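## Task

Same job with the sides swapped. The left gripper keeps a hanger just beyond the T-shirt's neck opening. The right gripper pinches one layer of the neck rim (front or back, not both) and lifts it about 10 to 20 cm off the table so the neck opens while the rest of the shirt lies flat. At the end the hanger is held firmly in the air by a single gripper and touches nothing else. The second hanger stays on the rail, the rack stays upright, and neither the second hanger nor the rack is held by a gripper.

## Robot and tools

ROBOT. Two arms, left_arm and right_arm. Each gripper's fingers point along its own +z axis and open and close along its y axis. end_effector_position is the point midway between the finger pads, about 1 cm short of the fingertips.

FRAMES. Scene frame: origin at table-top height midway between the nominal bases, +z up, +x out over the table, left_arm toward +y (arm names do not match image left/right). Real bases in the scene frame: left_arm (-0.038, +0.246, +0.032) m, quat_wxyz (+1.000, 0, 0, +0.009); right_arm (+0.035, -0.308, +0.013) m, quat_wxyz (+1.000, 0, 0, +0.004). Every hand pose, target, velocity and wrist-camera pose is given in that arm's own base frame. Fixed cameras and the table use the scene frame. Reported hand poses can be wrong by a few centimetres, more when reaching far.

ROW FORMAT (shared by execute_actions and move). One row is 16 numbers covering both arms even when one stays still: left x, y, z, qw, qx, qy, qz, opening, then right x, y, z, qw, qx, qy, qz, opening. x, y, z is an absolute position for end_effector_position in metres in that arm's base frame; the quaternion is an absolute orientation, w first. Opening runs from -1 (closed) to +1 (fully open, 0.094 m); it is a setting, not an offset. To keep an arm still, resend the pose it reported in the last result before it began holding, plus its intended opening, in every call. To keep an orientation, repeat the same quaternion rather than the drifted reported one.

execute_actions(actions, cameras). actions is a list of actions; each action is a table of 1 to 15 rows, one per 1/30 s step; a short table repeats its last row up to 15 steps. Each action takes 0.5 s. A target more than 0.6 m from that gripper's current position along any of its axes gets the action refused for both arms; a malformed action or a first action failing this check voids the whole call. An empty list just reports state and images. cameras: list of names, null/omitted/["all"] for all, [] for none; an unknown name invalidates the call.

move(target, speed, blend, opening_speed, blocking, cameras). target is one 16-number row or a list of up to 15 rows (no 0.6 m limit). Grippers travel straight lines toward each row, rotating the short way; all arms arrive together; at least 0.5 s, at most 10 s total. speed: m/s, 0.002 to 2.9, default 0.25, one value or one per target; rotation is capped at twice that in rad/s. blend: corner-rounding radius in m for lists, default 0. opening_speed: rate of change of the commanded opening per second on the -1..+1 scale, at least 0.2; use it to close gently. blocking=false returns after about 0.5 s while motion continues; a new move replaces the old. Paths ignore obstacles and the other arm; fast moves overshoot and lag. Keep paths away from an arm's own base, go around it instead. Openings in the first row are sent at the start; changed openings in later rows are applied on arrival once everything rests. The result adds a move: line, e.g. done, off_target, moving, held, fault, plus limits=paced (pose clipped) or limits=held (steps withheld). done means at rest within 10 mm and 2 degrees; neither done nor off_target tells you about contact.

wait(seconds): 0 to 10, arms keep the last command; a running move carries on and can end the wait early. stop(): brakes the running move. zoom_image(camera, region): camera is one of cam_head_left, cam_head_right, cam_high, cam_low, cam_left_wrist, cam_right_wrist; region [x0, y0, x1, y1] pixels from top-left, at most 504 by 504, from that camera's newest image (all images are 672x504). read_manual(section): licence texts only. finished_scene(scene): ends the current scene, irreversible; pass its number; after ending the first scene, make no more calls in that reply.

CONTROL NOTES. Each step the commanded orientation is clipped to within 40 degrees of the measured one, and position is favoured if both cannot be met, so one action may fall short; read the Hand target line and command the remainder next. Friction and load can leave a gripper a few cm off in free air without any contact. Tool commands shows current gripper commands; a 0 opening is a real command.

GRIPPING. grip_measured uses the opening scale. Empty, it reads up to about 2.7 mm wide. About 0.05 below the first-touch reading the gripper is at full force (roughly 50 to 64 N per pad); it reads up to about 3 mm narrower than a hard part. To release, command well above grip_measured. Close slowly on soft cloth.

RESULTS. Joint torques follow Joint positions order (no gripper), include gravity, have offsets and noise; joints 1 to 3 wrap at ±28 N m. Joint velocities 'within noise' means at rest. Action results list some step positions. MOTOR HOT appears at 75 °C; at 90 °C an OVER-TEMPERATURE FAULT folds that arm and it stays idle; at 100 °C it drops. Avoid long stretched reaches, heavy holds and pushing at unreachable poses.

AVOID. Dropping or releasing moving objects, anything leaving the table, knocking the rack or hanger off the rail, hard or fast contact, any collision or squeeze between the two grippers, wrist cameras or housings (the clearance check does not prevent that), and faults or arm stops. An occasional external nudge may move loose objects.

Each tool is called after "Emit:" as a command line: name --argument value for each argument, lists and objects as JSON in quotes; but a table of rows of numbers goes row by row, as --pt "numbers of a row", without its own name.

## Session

Same arms setup. Retreat the left slightly while hovering the right directly over the neck.

Emit:
execute_actions --actions '[]'

Emit:
zoom_image --camera "cam_head_right" --region '[240, 80, 500, 300]'

Emit:
zoom_image --camera "cam_low" --region '[110, 180, 400, 320]'

Scene clock: 0.00 s.
left_arm: end_effector_position=(+0.3206, -0.0642, +0.1530) grip_measured=-0.823 end_effector_quat_wxyz=(+0.483, +0.428, +0.709, -0.285) | right_arm: end_effector_position=(+0.3837, +0.0011, +0.4072) grip_measured=+1.000 end_effector_quat_wxyz=(+0.707, +0.000, +0.707, +0.000)
Joint positions: left_arm=[0.329 1.478 0.843 -0.544 1.159 1.156 0.008] | right_arm=[0 1.047 1.047 0 0 0 0.094]
Joint velocities: within noise
Joint torques (N m): no reading
Motor temperatures (°C): left_arm=[26 27 26 30 28 29 25] | right_arm=[28 32 27 29 26 25 27]
Heat: left arm: 30 °C; right arm: 32 °C.
Hand target: left_arm +0.3220, -0.0665, +0.1665; +0.500, +0.433, +0.692, -0.289 | right_arm +0.3815, +0.0011, +0.4101; +0.709, +0.000, +0.706, +0.000
Tool commands: left_gripper/opening=-1.0 right_gripper/opening=+1.0
camera_calibration:
cam_left_wrist: T_world_to_cam=[[-0.879637, -0.475145, -0.0218173, 0.25551], [-0.330445, 0.643457, -0.690485, 0.29022], [0.342119, -0.600166, -0.723018, 0.0491618], [0, 0, 0, 1]] pos_world=[0.303838, -0.0358344, 0.241512]
cam_right_wrist: T_world_to_cam=[[0.00688815, -0.999976, -0.000742763, 0.000854047], [-0.439105, -0.00235735, -0.898433, 0.569778], [0.89841, 0.00651469, -0.43911, -0.0839137], [0, 0, 0, 1]] pos_world=[0.325575, 0.00274387, 0.475061]

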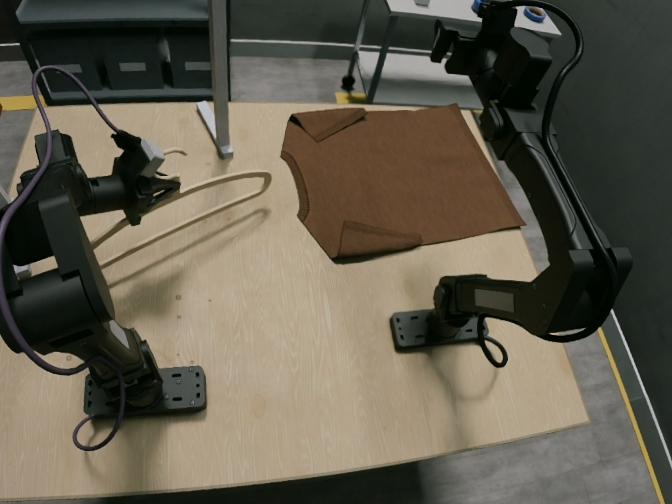

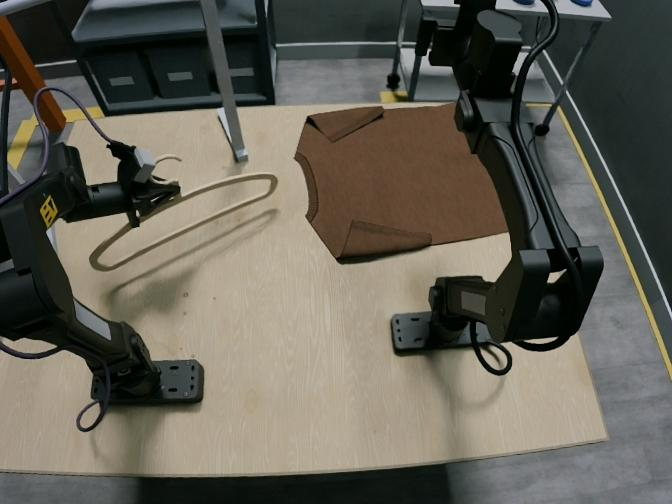

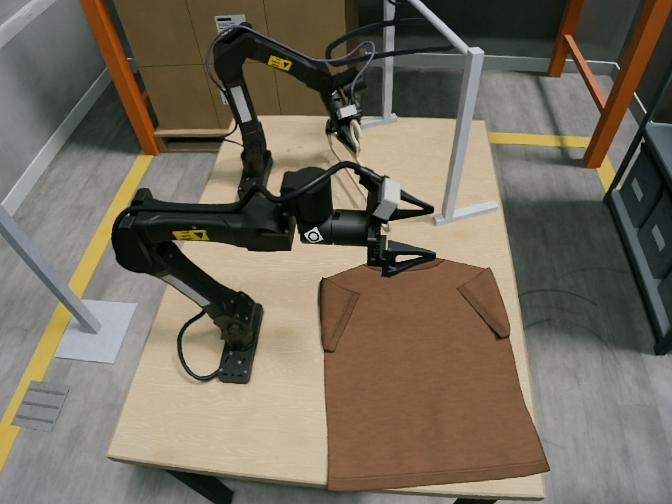

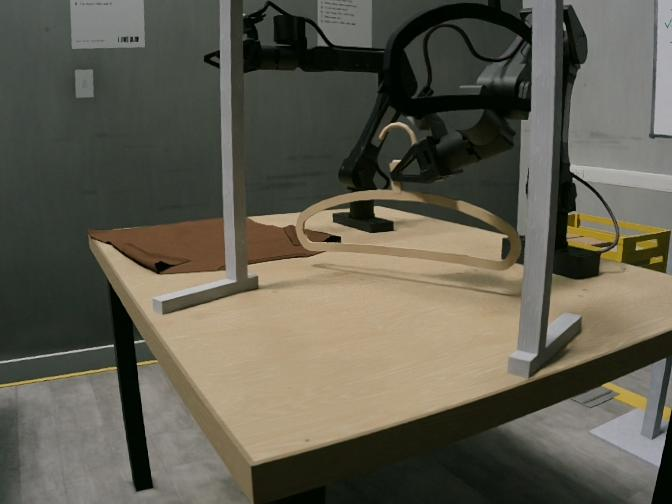

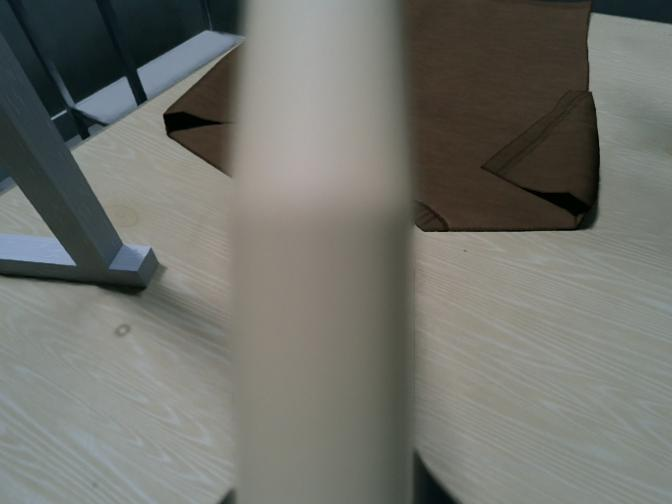

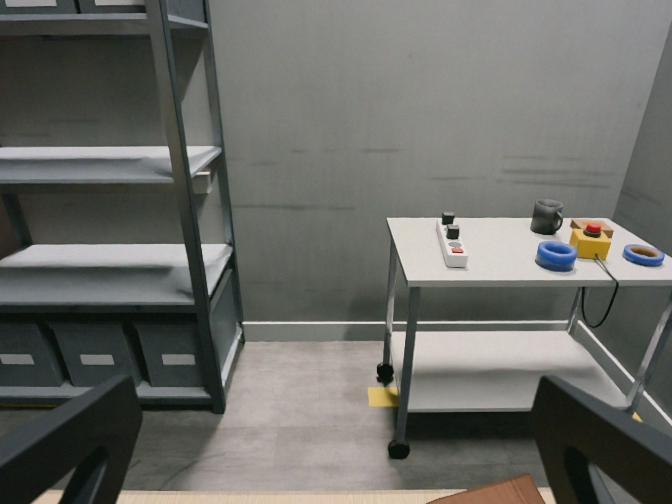

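Scaled by 1.938 from the camera's 672x504 image, which has a finer 960x720 frame.

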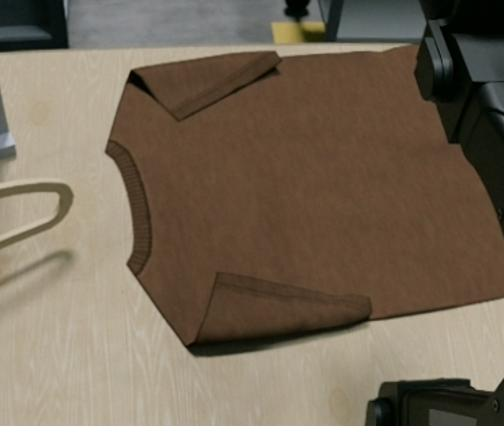

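Scaled by 1.738 from the camera's 672x504 image, which has a finer 960x720 frame.

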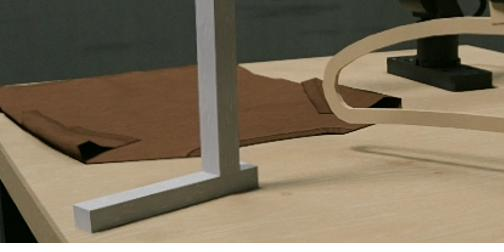

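Emit:
move --pt "0.282 -0.0565 0.1665 0.5 0.433 0.692 -0.289 -1 0.388 0.12 0.25 0.42 -0.4 0.80 0.1 0.5" --pt "0.282 -0.0565 0.1665 0.5 0.433 0.692 -0.289 -1 0.388 0.235 0.05 0.18 -0.611 0.757 0.146 0.5" --speed 0.3 --blend 0.05

Scene clock: 4.33 s.
left_arm: end_effector_position=(+0.2849, -0.0540, +0.1519) grip_measured=-0.823 end_effector_quat_wxyz=(+0.479, +0.435, +0.708, -0.284) | right_arm: end_effector_position=(+0.3863, +0.2340, +0.0562) grip_measured=+0.502 end_effector_quat_wxyz=(+0.190, -0.609, +0.757, +0.144)
Joint positions: left_arm=[0.42 1.424 0.819 -0.813 1.175 1.421 0.008] | right_arm=[0.393 2.02 1.486 -0.735 -0.381 -0.904 0.071]
Joint velocities: within noise
Joint torques (N m): left_arm=[0.69 -7.24 6 0.29 1.14 0.1] | right_arm=[0.12 -10 7.75 0.85 -0.17 -0.05]
Motor temperatures (°C): left_arm=[26 27 26 30 28 29 25] | right_arm=[28 32 28 30 26 25 27]
Heat: left arm: 30 °C; right arm: 32 °C.
Hand target: left_arm +0.2824, -0.0566, +0.1660; +0.500, +0.433, +0.692, -0.289 | right_arm +0.3878, +0.2349, +0.0500; +0.180, -0.611, +0.757, +0.146
Off the commanded pose: left_arm 0.015 m, 3 deg | right_arm 0.007 m, 1 deg.
move: off_target (left_arm)
camera_calibration:
cam_left_wrist: T_world_to_cam=[[-0.885872, -0.463077, -0.0281058, 0.232241], [-0.321766, 0.656927, -0.681845, 0.268048], [0.33421, -0.594984, -0.730956, 0.0704712], [0, 0, 0, 1]] pos_world=[0.268432, -0.0266136, 0.240806]
cam_right_wrist: T_world_to_cam=[[0.976698, -0.214483, 0.00767273, -0.325468], [-0.214224, -0.976443, -0.0258266, 0.348127], [0.0130313, 0.0235811, -0.999637, 0.127711], [0, 0, 0, 1]] pos_world=[0.390797, 0.267107, 0.139153]

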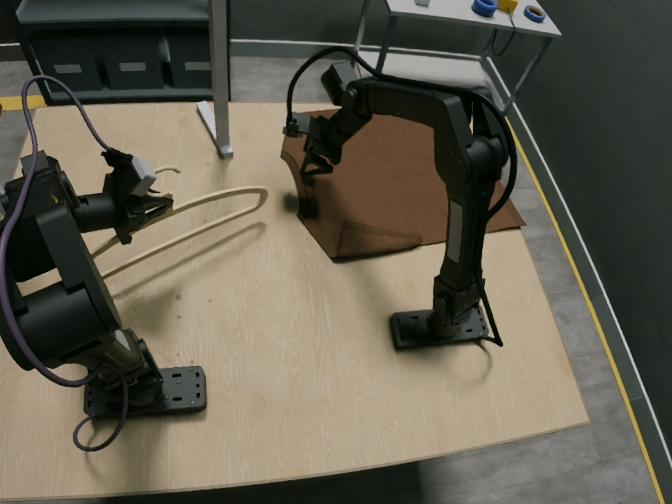

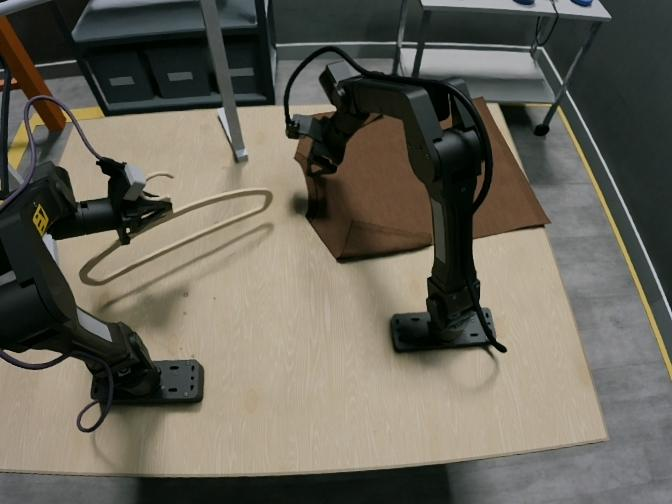

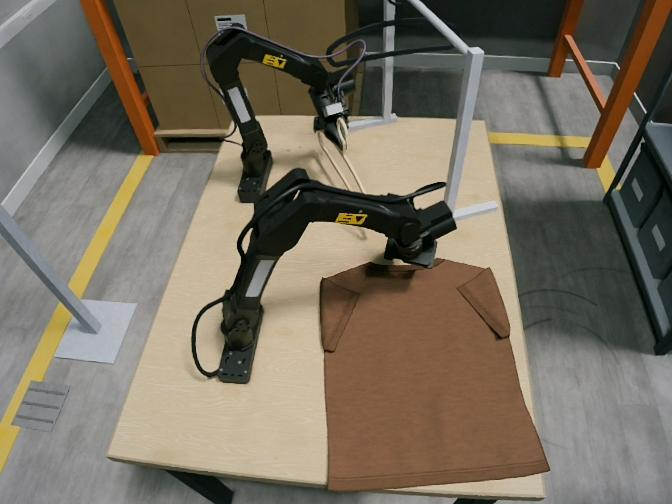

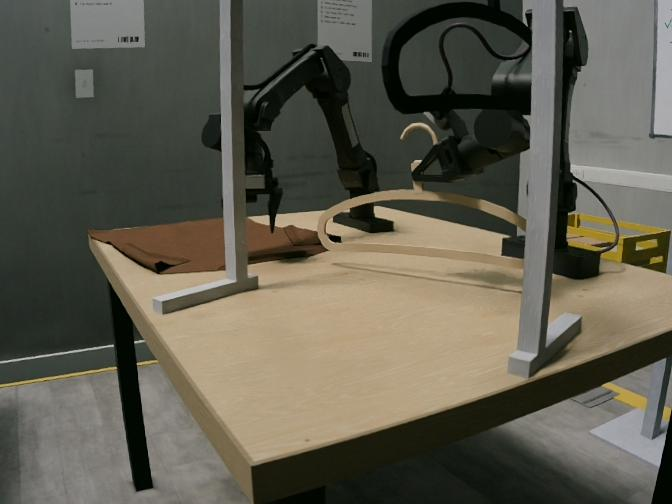

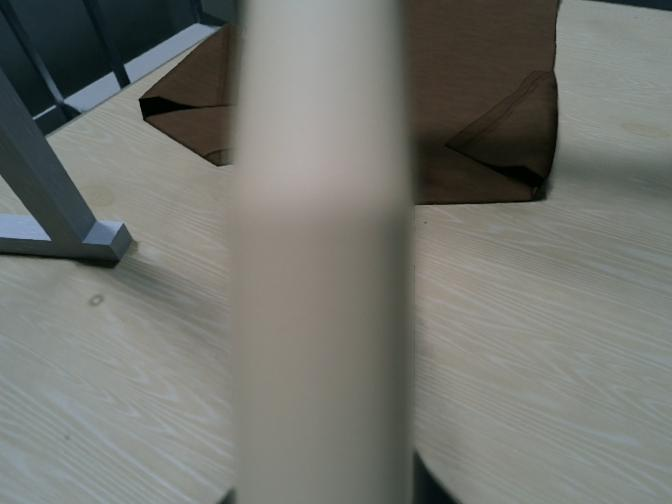

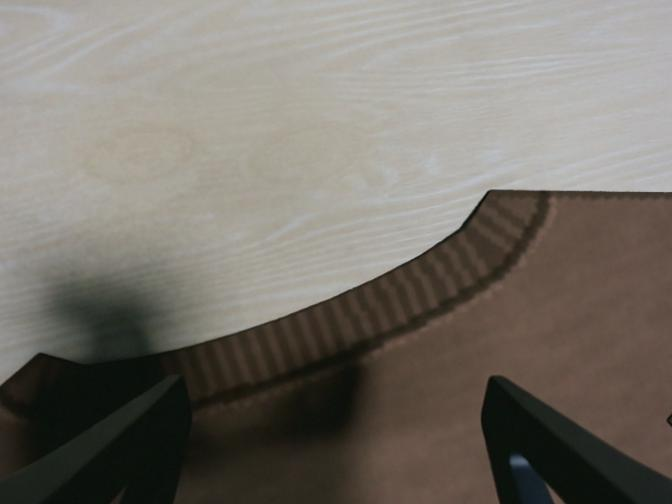

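Emit:
move --pt "0.282 -0.0565 0.1665 0.5 0.433 0.692 -0.289 -1 0.376 0.236 0.012 0.158 -0.71 0.664 0.17 0.5" --pt "0.282 -0.0565 0.1665 0.5 0.433 0.692 -0.289 -1 0.366 0.217 -0.06 0.158 -0.71 0.664 0.17 0.5" --speed 0.12 --cameras '["cam_right_wrist","cam_low"]'

Scene clock: 7.20 s.
left_arm: end_effector_position=(+0.2849, -0.0540, +0.1519) grip_measured=-0.823 end_effector_quat_wxyz=(+0.479, +0.435, +0.708, -0.284) | right_arm: end_effector_position=(+0.3765, +0.2331, +0.0026) grip_measured=+0.502 end_effector_quat_wxyz=(-0.217, +0.696, -0.653, -0.203)
Joint positions: left_arm=[0.42 1.424 0.819 -0.813 1.175 1.421 0.008] | right_arm=[0.332 2.139 1.396 -0.606 -0.566 -1.238 0.071]
Joint velocities: within noise
Joint torques (N m): left_arm=[0.64 -7.16 6 0.31 1.14 0.11] | right_arm=[0.94 -5.61 1.59 1.32 0.85 -0.32]
Motor temperatures (°C): left_arm=[26 27 26 30 28 29 25] | right_arm=[28 33 28 30 26 26 27]
Heat: left arm: 30 °C; right arm: 33 °C.
Hand target: left_arm +0.2824, -0.0565, +0.1660; +0.500, +0.433, +0.692, -0.289 | right_arm +0.3607, +0.2143, -0.0533; -0.156, +0.712, -0.662, -0.174
Off the commanded pose: left_arm 0.015 m, 3 deg | right_arm 0.065 m, 8 deg.
move: off_target (left_arm, right_arm)
camera_calibration:
cam_right_wrist: T_world_to_cam=[[0.997999, 0.0551639, 0.0308884, -0.386557], [0.0591318, -0.987329, -0.147256, 0.243727], [0.0223738, 0.148788, -0.988616, 0.0414886], [0, 0, 0, 1]] pos_world=[0.370444, 0.25579, 0.0888468]
Images, in order (width x height): cam_low 672x504, cam_right_wrist 672x504.

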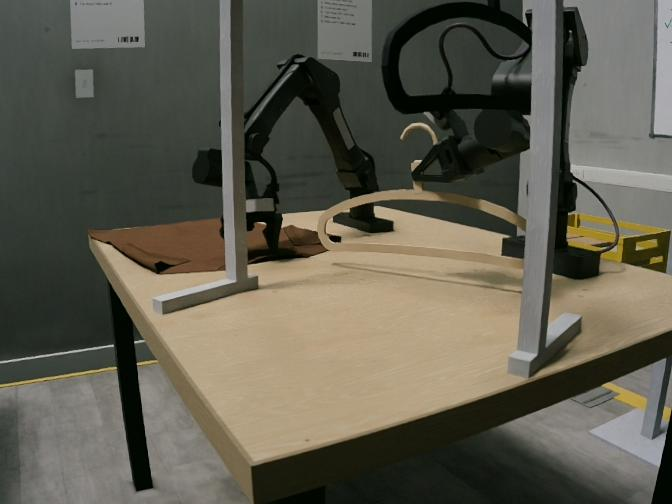

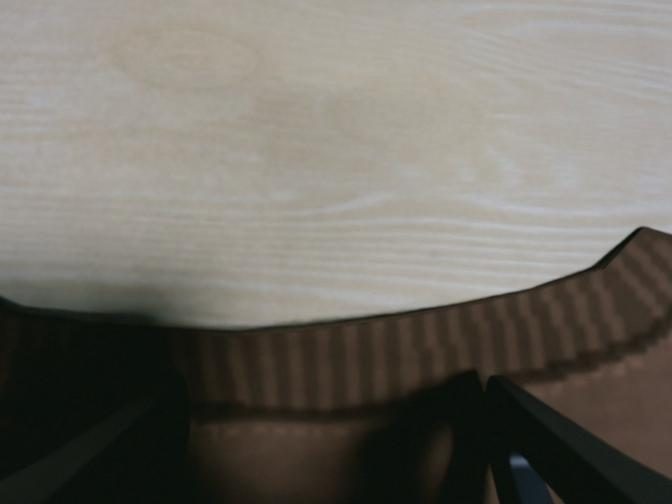

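Emit:
move --target '[0.282,-0.0565,0.1665,0.5,0.433,0.692,-0.289,-1,0.366,0.217,-0.06,0.158,-0.71,0.664,0.17,-1]' --opening_speed 0.8 --cameras '["cam_right_wrist"]'

Emit:
zoom_image --camera "cam_right_wrist" --region '[240, 270, 440, 450]'

Scene clock: 9.43 s.
left_arm: end_effector_position=(+0.2848, -0.0540, +0.1519) grip_measured=-0.823 end_effector_quat_wxyz=(+0.479, +0.436, +0.708, -0.284) | right_arm: end_effector_position=(+0.3811, +0.2403, +0.0024) grip_measured=-0.944 end_effector_quat_wxyz=(-0.239, +0.710, -0.634, -0.193)
Joint positions: left_arm=[0.42 1.424 0.819 -0.814 1.175 1.421 0.008] | right_arm=[0.342 2.138 1.38 -0.544 -0.571 -1.262 0.003]
Joint velocities: within noise
Joint torques (N m): left_arm=[0.73 -7.02 5.91 0.33 1.1 0.09] | right_arm=[0.31 -5.76 2.43 0.84 0.89 -0.08]
Motor temperatures (°C): left_arm=[26 27 27 30 28 29 25] | right_arm=[28 33 28 30 27 26 27]
Heat: left arm: 30 °C; right arm: 33 °C.
Hand target: left_arm +0.2824, -0.0565, +0.1660; +0.500, +0.433, +0.692, -0.289 | right_arm +0.3609, +0.2151, -0.0532; -0.158, +0.713, -0.661, -0.172
Off the commanded pose: left_arm 0.015 m, 3 deg | right_arm 0.068 m, 10 deg.
move: off_target (left_arm, right_arm)
camera_calibration:
cam_right_wrist: T_world_to_cam=[[0.992452, 0.0849405, 0.0884588, -0.396768], [0.098468, -0.981878, -0.161923, 0.234299], [0.073102, 0.169411, -0.982831, 0.0157615], [0, 0, 0, 1]] pos_world=[0.36955, 0.261085, 0.0885268]
Images, in order (width x height): cam_right_wrist 672x504.

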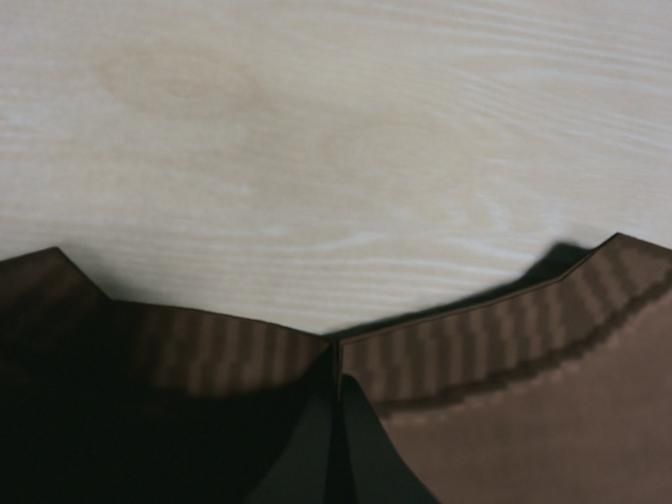

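Scaled by 2.520 from the camera's 672x504 image, which has a finer 960x720 frame.

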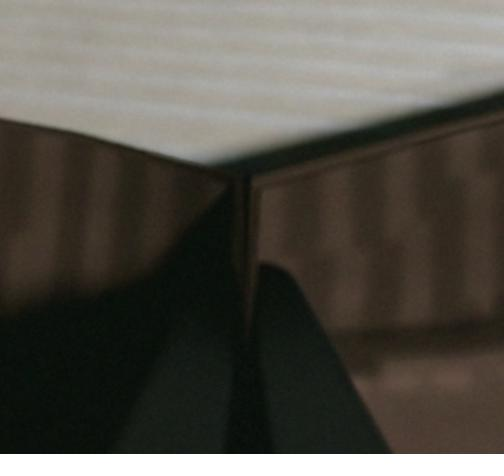

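Emit:
move --pt "0.282 -0.0565 0.1665 0.5 0.433 0.692 -0.289 -1 0.381 0.240 0.03 0.158 -0.71 0.664 0.17 -1" --pt "0.282 -0.0565 0.1665 0.5 0.433 0.692 -0.289 -1 0.381 0.222 0.08 0.158 -0.71 0.664 0.17 -1" --pt "0.282 -0.0565 0.1665 0.5 0.433 0.692 -0.289 -1 0.381 0.192 0.15 0.158 -0.71 0.664 0.17 -1" --speed '[0.06,0.07,0.08]'

Emit:
zoom_image --camera "cam_right_wrist" --region '[140, 170, 560, 460]'

Emit:
zoom_image --camera "cam_low" --region '[130, 170, 350, 290]'

Emit:
zoom_image --camera "cam_left_wrist" --region '[90, 0, 250, 180]'

Scene clock: 13.70 s.
left_arm: end_effector_position=(+0.2848, -0.0540, +0.1519) grip_measured=-0.823 end_effector_quat_wxyz=(+0.478, +0.435, +0.708, -0.284) | right_arm: end_effector_position=(+0.3800, +0.1915, +0.1251) grip_measured=-0.946 end_effector_quat_wxyz=(-0.133, +0.709, -0.670, -0.176)
Joint positions: left_arm=[0.42 1.424 0.819 -0.814 1.175 1.421 0.008] | right_arm=[0.282 2.102 1.909 -1.323 -0.441 -1.331 0.003]
Joint velocities: within noise
Joint torques (N m): left_arm=[0.61 -7.24 5.91 0.32 1.11 0.11] | right_arm=[-0.39 -17.1 7.54 0.36 -0.39 -0.07]
Motor temperatures (°C): left_arm=[26 27 27 30 29 29 25] | right_arm=[28 34 28 30 27 26 27]
Heat: left arm: 30 °C; right arm: 34 °C.
Hand target: left_arm +0.2824, -0.0565, +0.1659; +0.500, +0.433, +0.692, -0.289 | right_arm +0.3806, +0.1920, +0.1493; -0.158, +0.711, -0.664, -0.170
Off the commanded pose: left_arm 0.015 m, 3 deg | right_arm 0.025 m, 3 deg.
move: off_target (left_arm, right_arm)
camera_calibration:
cam_left_wrist: T_world_to_cam=[[-0.886019, -0.462823, -0.027649, 0.232087], [-0.321863, 0.6569, -0.681826, 0.268037], [0.333728, -0.595212, -0.730991, 0.0706364], [0, 0, 0, 1]] pos_world=[0.268331, -0.0266142, 0.240806]
cam_right_wrist: T_world_to_cam=[[0.996221, 0.0680346, -0.0539952, -0.382742], [0.0688102, -0.99755, 0.0126354, 0.198739], [-0.0530033, -0.016303, -0.998461, 0.230257], [0, 0, 0, 1]] pos_world=[0.379824, 0.228046, 0.206725]

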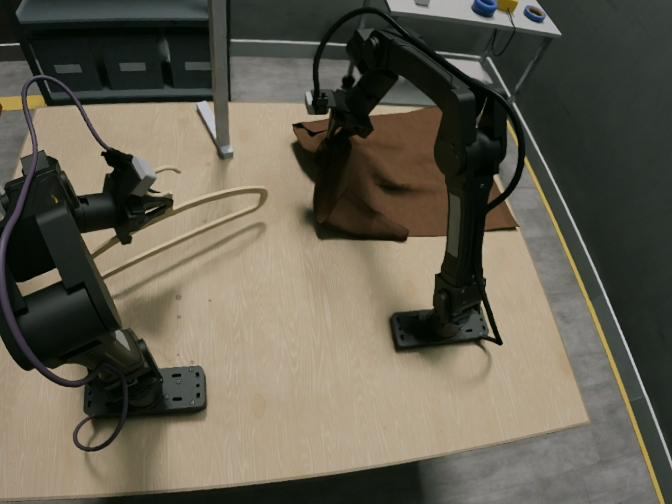

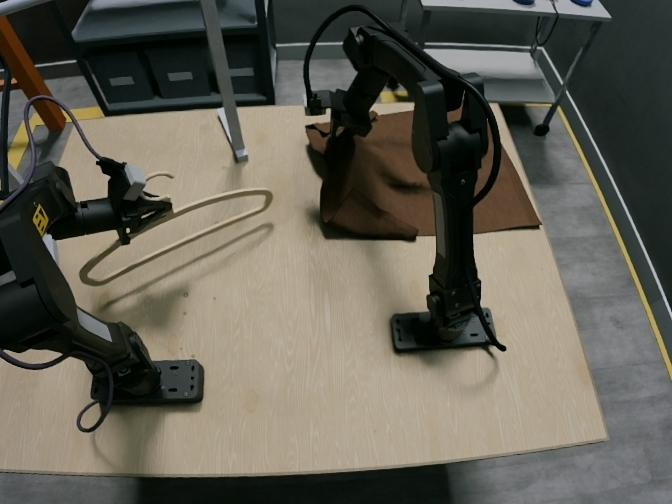

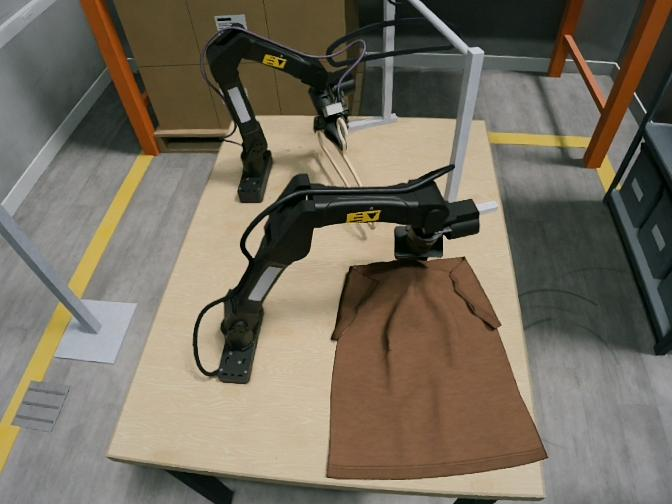

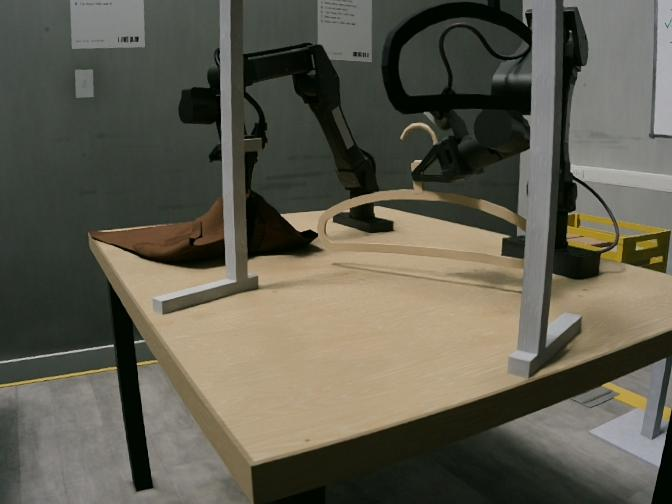

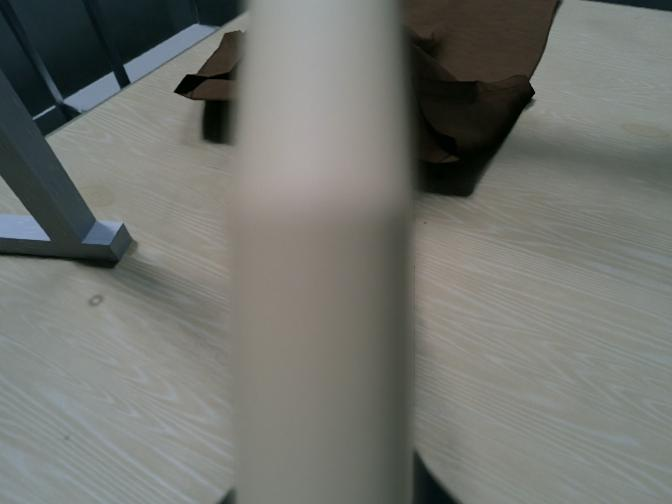

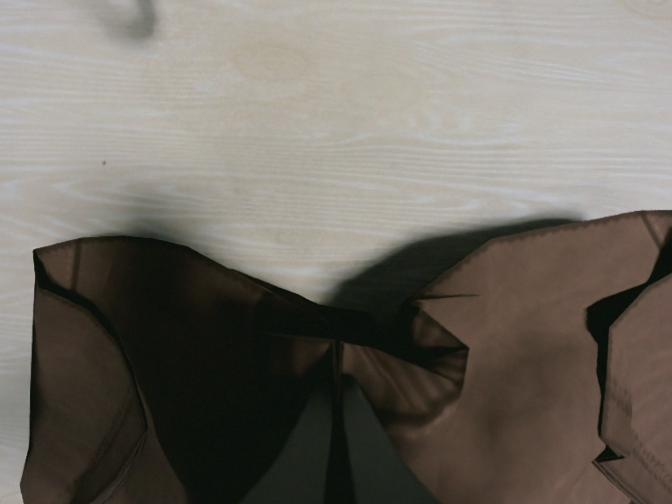

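Scaled by 1.200 from the camera's 672x504 image, which has a finer 960x720 frame.

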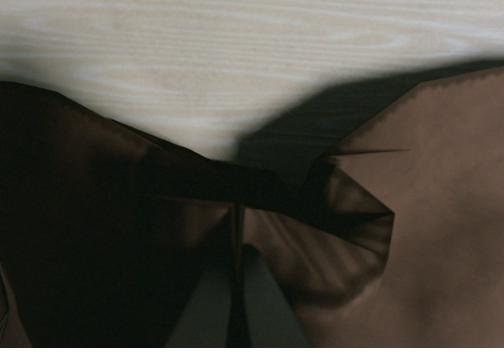

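Scaled by 2.291 from the camera's 672x504 image, which has a finer 960x720 frame.

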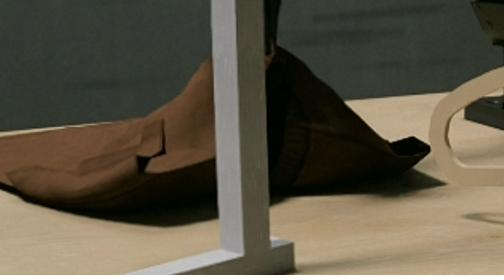

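Scaled by 2.800 from the camera's 672x504 image, which has a finer 960x720 frame.

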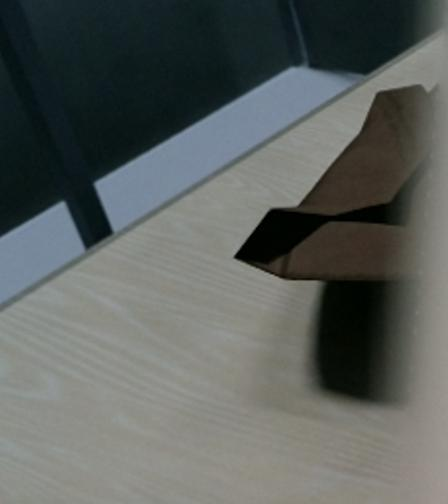

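Emit:
zoom_image --camera "cam_right_wrist" --region '[260, 280, 480, 440]'

Emit:
zoom_image --camera "cam_low" --region '[180, 180, 300, 270]'

Emit:
zoom_image --camera "cam_head_left" --region '[280, 90, 420, 250]'

Scaled by 2.291 from the camera's 672x504 image, which has a finer 960x720 frame.

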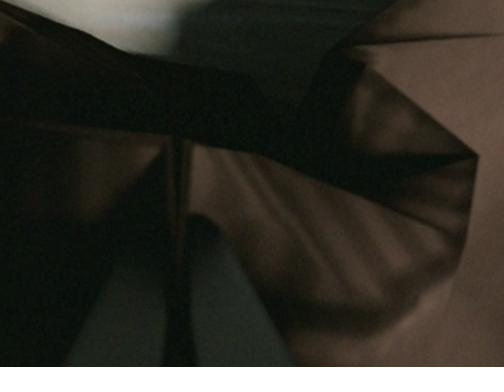

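Scaled by 4.200 from the camera's 672x504 image, which has a finer 960x720 frame.

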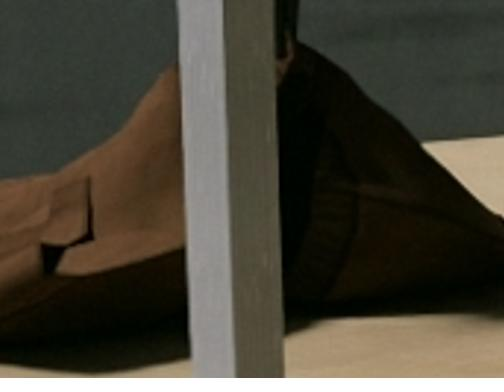

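Scaled by 3.150 from the camera's 672x504 image, which has a finer 960x720 frame.

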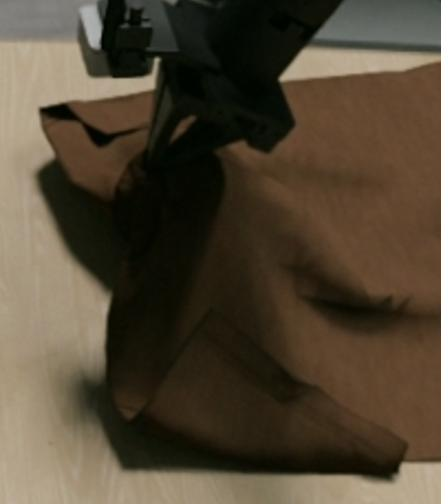

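Emit:
move --target '[0.282,-0.0565,0.1665,0.5,0.433,0.692,-0.289,-1,0.381,0.222,0.128,0.158,-0.71,0.664,0.17,-1]' --speed 0.08

Emit:
zoom_image --camera "cam_right_wrist" --region '[240, 200, 480, 440]'

Emit:
zoom_image --camera "cam_low" --region '[180, 180, 320, 280]'

Emit:
zoom_image --camera "cam_head_left" --region '[260, 90, 420, 250]'

Scene clock: 15.27 s.
left_arm: end_effector_position=(+0.2848, -0.0541, +0.1519) grip_measured=-0.823 end_effector_quat_wxyz=(+0.479, +0.435, +0.708, -0.284) | right_arm: end_effector_position=(+0.3844, +0.2207, +0.1255) grip_measured=-0.946 end_effector_quat_wxyz=(-0.155, +0.712, -0.664, -0.167)
Joint positions: left_arm=[0.42 1.424 0.819 -0.814 1.176 1.421 0.008] | right_arm=[0.344 2.102 1.904 -1.24 -0.441 -1.266 0.003]
Joint velocities: within noise
Joint torques (N m): left_arm=[0.73 -7.15 5.87 0.32 1.14 0.11] | right_arm=[0.21 -14.74 4.6 0.72 -0.31 0.02]
Motor temperatures (°C): left_arm=[26 28 27 30 29 29 26] | right_arm=[28 34 28 30 27 26 27]
Heat: left arm: 30 °C; right arm: 34 °C.
Hand target: left_arm +0.2824, -0.0566, +0.1660; +0.500, +0.433, +0.692, -0.289 | right_arm +0.3810, +0.2220, +0.1280; -0.158, +0.710, -0.664, -0.170
Off the commanded pose: left_arm 0.015 m, 3 deg | right_arm 0.004 m, 1 deg.
move: off_target (left_arm)
camera_calibration:
cam_left_wrist: T_world_to_cam=[[-0.886015, -0.462836, -0.0275762, 0.232068], [-0.321793, 0.656654, -0.682096, 0.268077], [0.333807, -0.595473, -0.730742, 0.0705478], [0, 0, 0, 1]] pos_world=[0.268332, -0.0266149, 0.240806]
cam_right_wrist: T_world_to_cam=[[0.997416, 0.0714227, -0.00777781, -0.396132], [0.071389, -0.997438, -0.00452851, 0.228681], [-0.00808133, 0.00396156, -0.999959, 0.209726], [0, 0, 0, 1]] pos_world=[0.380478, 0.255557, 0.207672]

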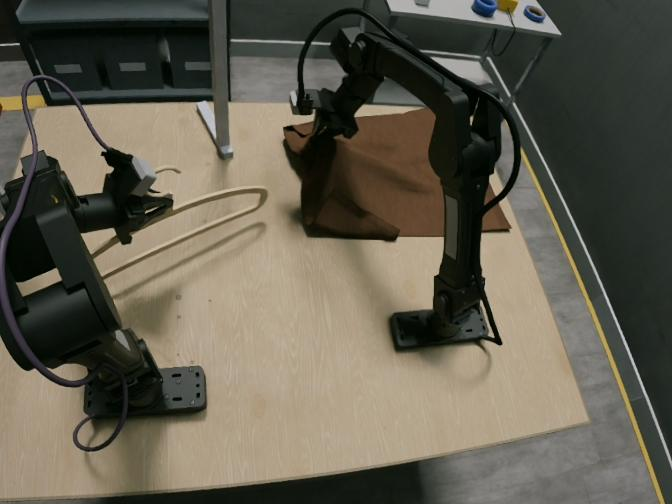

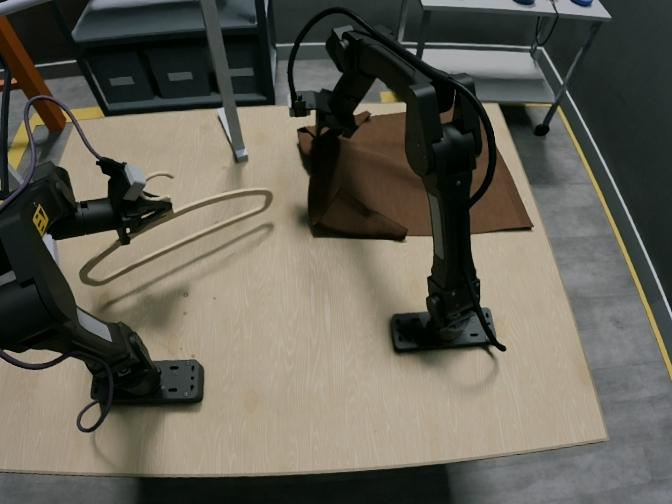

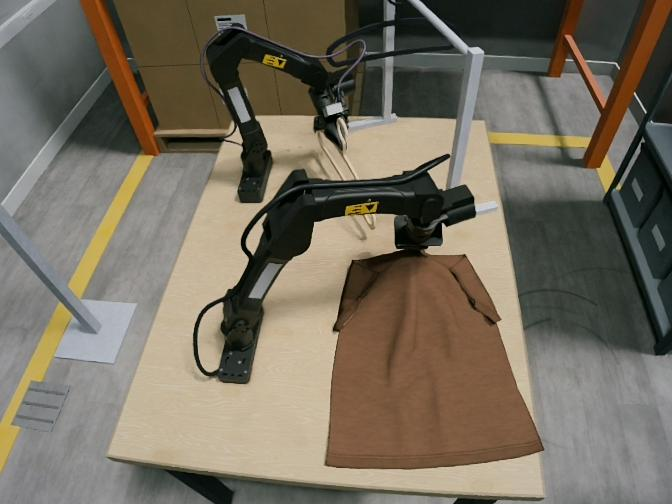

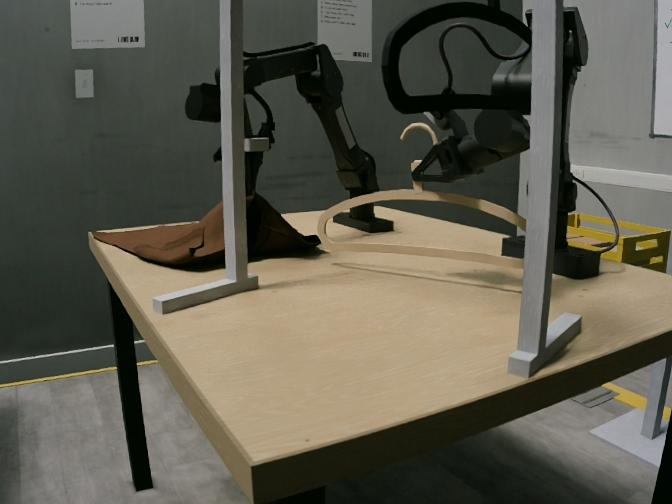

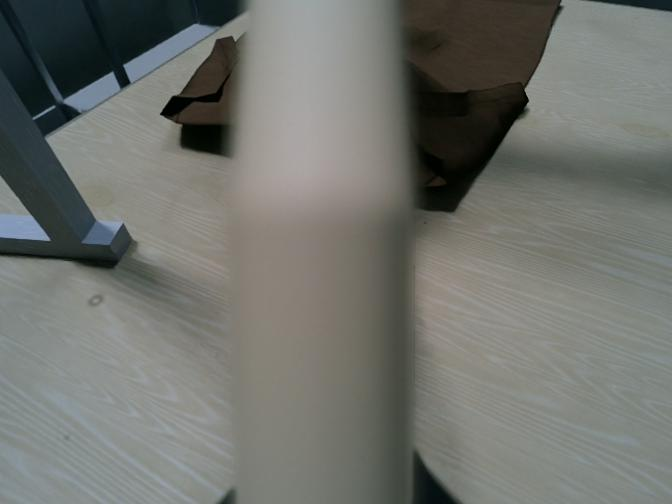

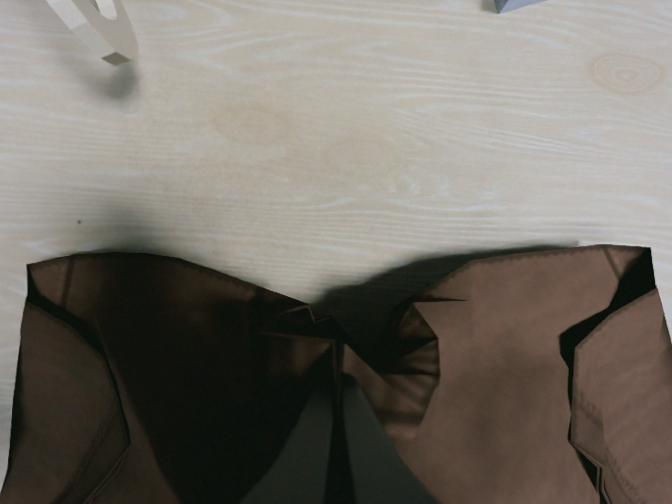

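Scaled by 2.100 from the camera's 672x504 image, which has a finer 960x720 frame.

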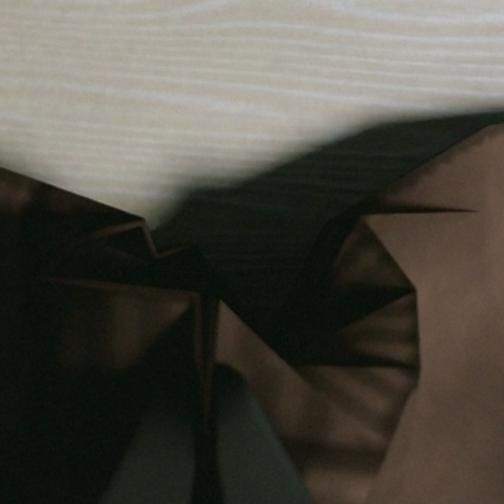

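Scaled by 3.600 from the camera's 672x504 image, which has a finer 960x720 frame.

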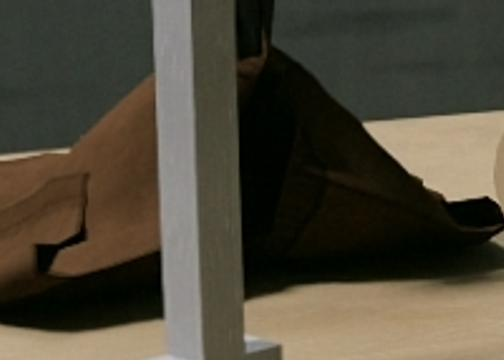

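Scaled by 3.150 from the camera's 672x504 image, which has a finer 960x720 frame.

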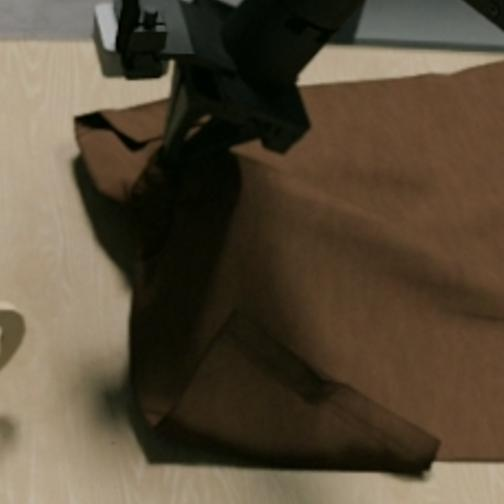

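Emit:
move --target '[0.282,-0.0565,0.1665,0.5,0.433,0.692,-0.289,-1,0.381,0.212,0.088,0.158,-0.71,0.664,0.17,-1]' --speed 0.08

Emit:
zoom_image --camera "cam_right_wrist" --region '[240, 200, 480, 440]'

Emit:
zoom_image --camera "cam_low" --region '[180, 180, 320, 280]'

Scene clock: 16.73 s.
left_arm: end_effector_position=(+0.2848, -0.0541, +0.1519) grip_measured=-0.823 end_effector_quat_wxyz=(+0.479, +0.435, +0.708, -0.284) | right_arm: end_effector_position=(+0.3824, +0.2135, +0.0834) grip_measured=-0.946 end_effector_quat_wxyz=(-0.150, +0.711, -0.666, -0.168)
Joint positions: left_arm=[0.42 1.424 0.819 -0.814 1.176 1.421 0.008] | right_arm=[0.33 2.102 1.739 -1.091 -0.441 -1.279 0.003]
Joint velocities: within noise
Joint torques (N m): left_arm=[0.62 -7.2 6.05 0.33 1.12 0.09] | right_arm=[-0.47 -15.08 4.57 0.74 -0.33 -0.07]
Motor temperatures (°C): left_arm=[26 28 27 30 29 29 26] | right_arm=[28 34 28 30 27 26 27]
Heat: left arm: 30 °C; right arm: 34 °C.
Hand target: left_arm +0.2824, -0.0566, +0.1660; +0.500, +0.433, +0.692, -0.289 | right_arm +0.3810, +0.2120, +0.0878; -0.158, +0.710, -0.664, -0.170
Off the commanded pose: left_arm 0.015 m, 3 deg | right_arm 0.005 m, 1 deg.
move: off_target (left_arm)
camera_calibration:
cam_left_wrist: T_world_to_cam=[[-0.886015, -0.462836, -0.0275762, 0.232068], [-0.321793, 0.656654, -0.682096, 0.268077], [0.333807, -0.595473, -0.730742, 0.0705478], [0, 0, 0, 1]] pos_world=[0.268332, -0.0266149, 0.240806]
cam_right_wrist: T_world_to_cam=[[0.997458, 0.0691921, -0.0170172, -0.392763], [0.0691942, -0.997603, -0.000463954, 0.222066], [-0.0170085, -0.000714719, -0.999855, 0.172088], [0, 0, 0, 1]] pos_world=[0.379326, 0.248833, 0.165482]

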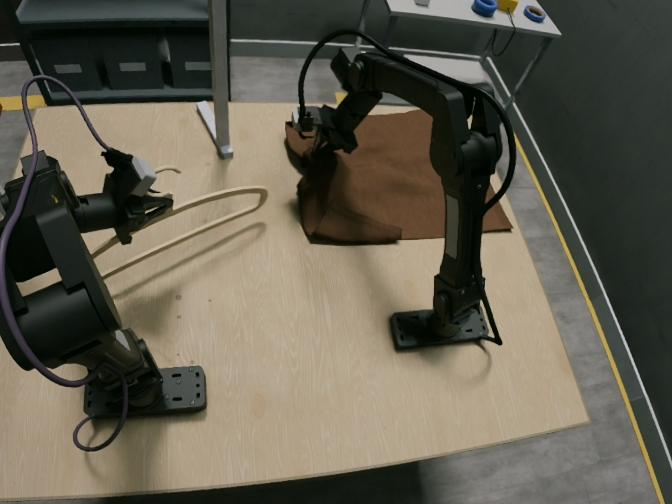

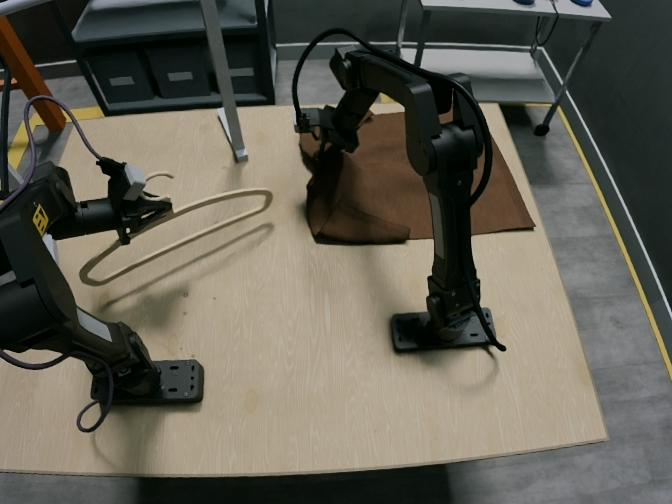

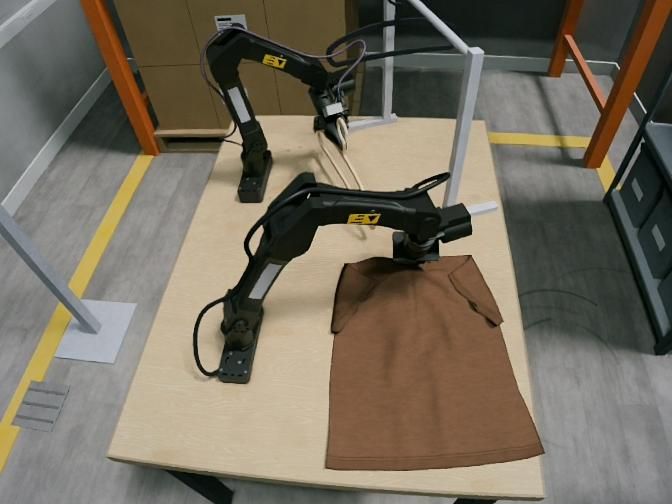

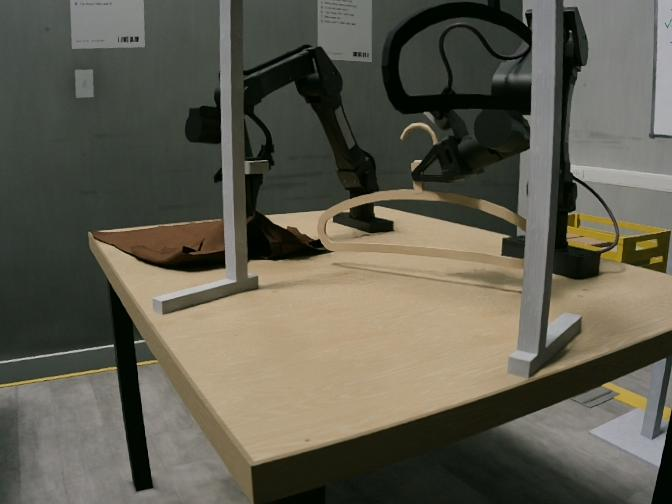

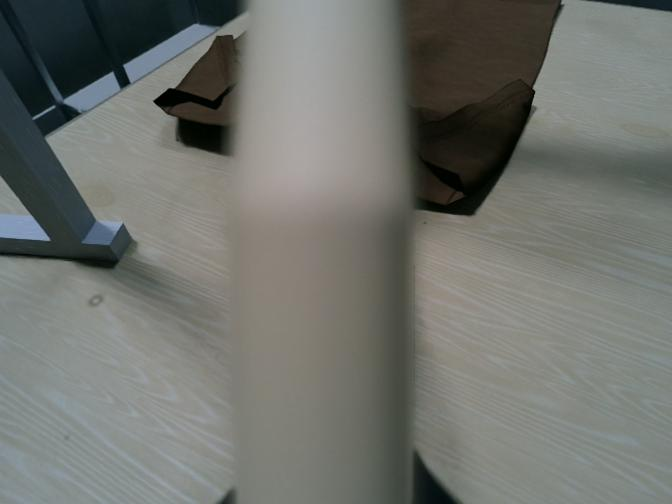

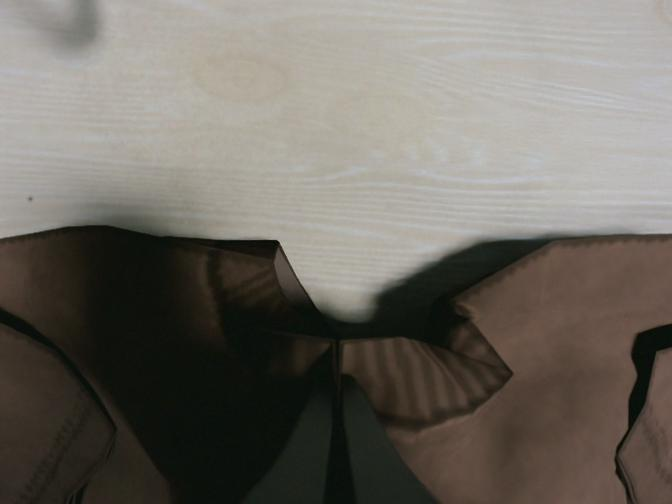

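Scaled by 2.100 from the camera's 672x504 image, which has a finer 960x720 frame.

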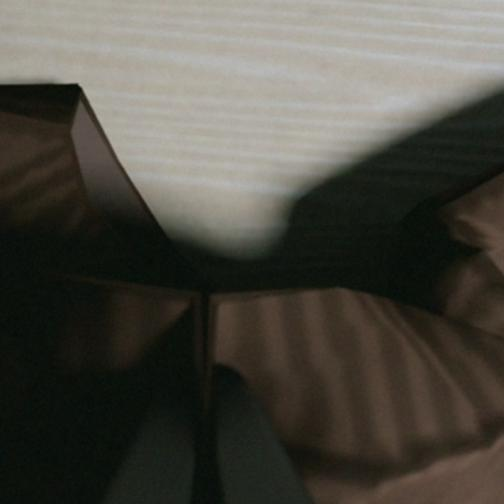

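Scaled by 3.600 from the camera's 672x504 image, which has a finer 960x720 frame.

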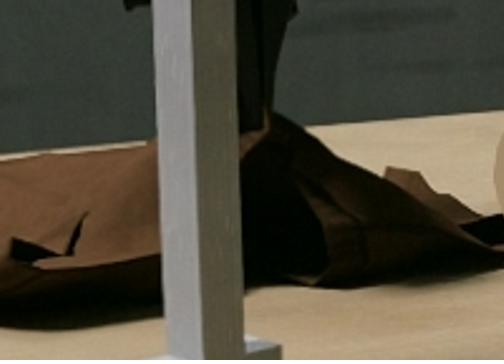

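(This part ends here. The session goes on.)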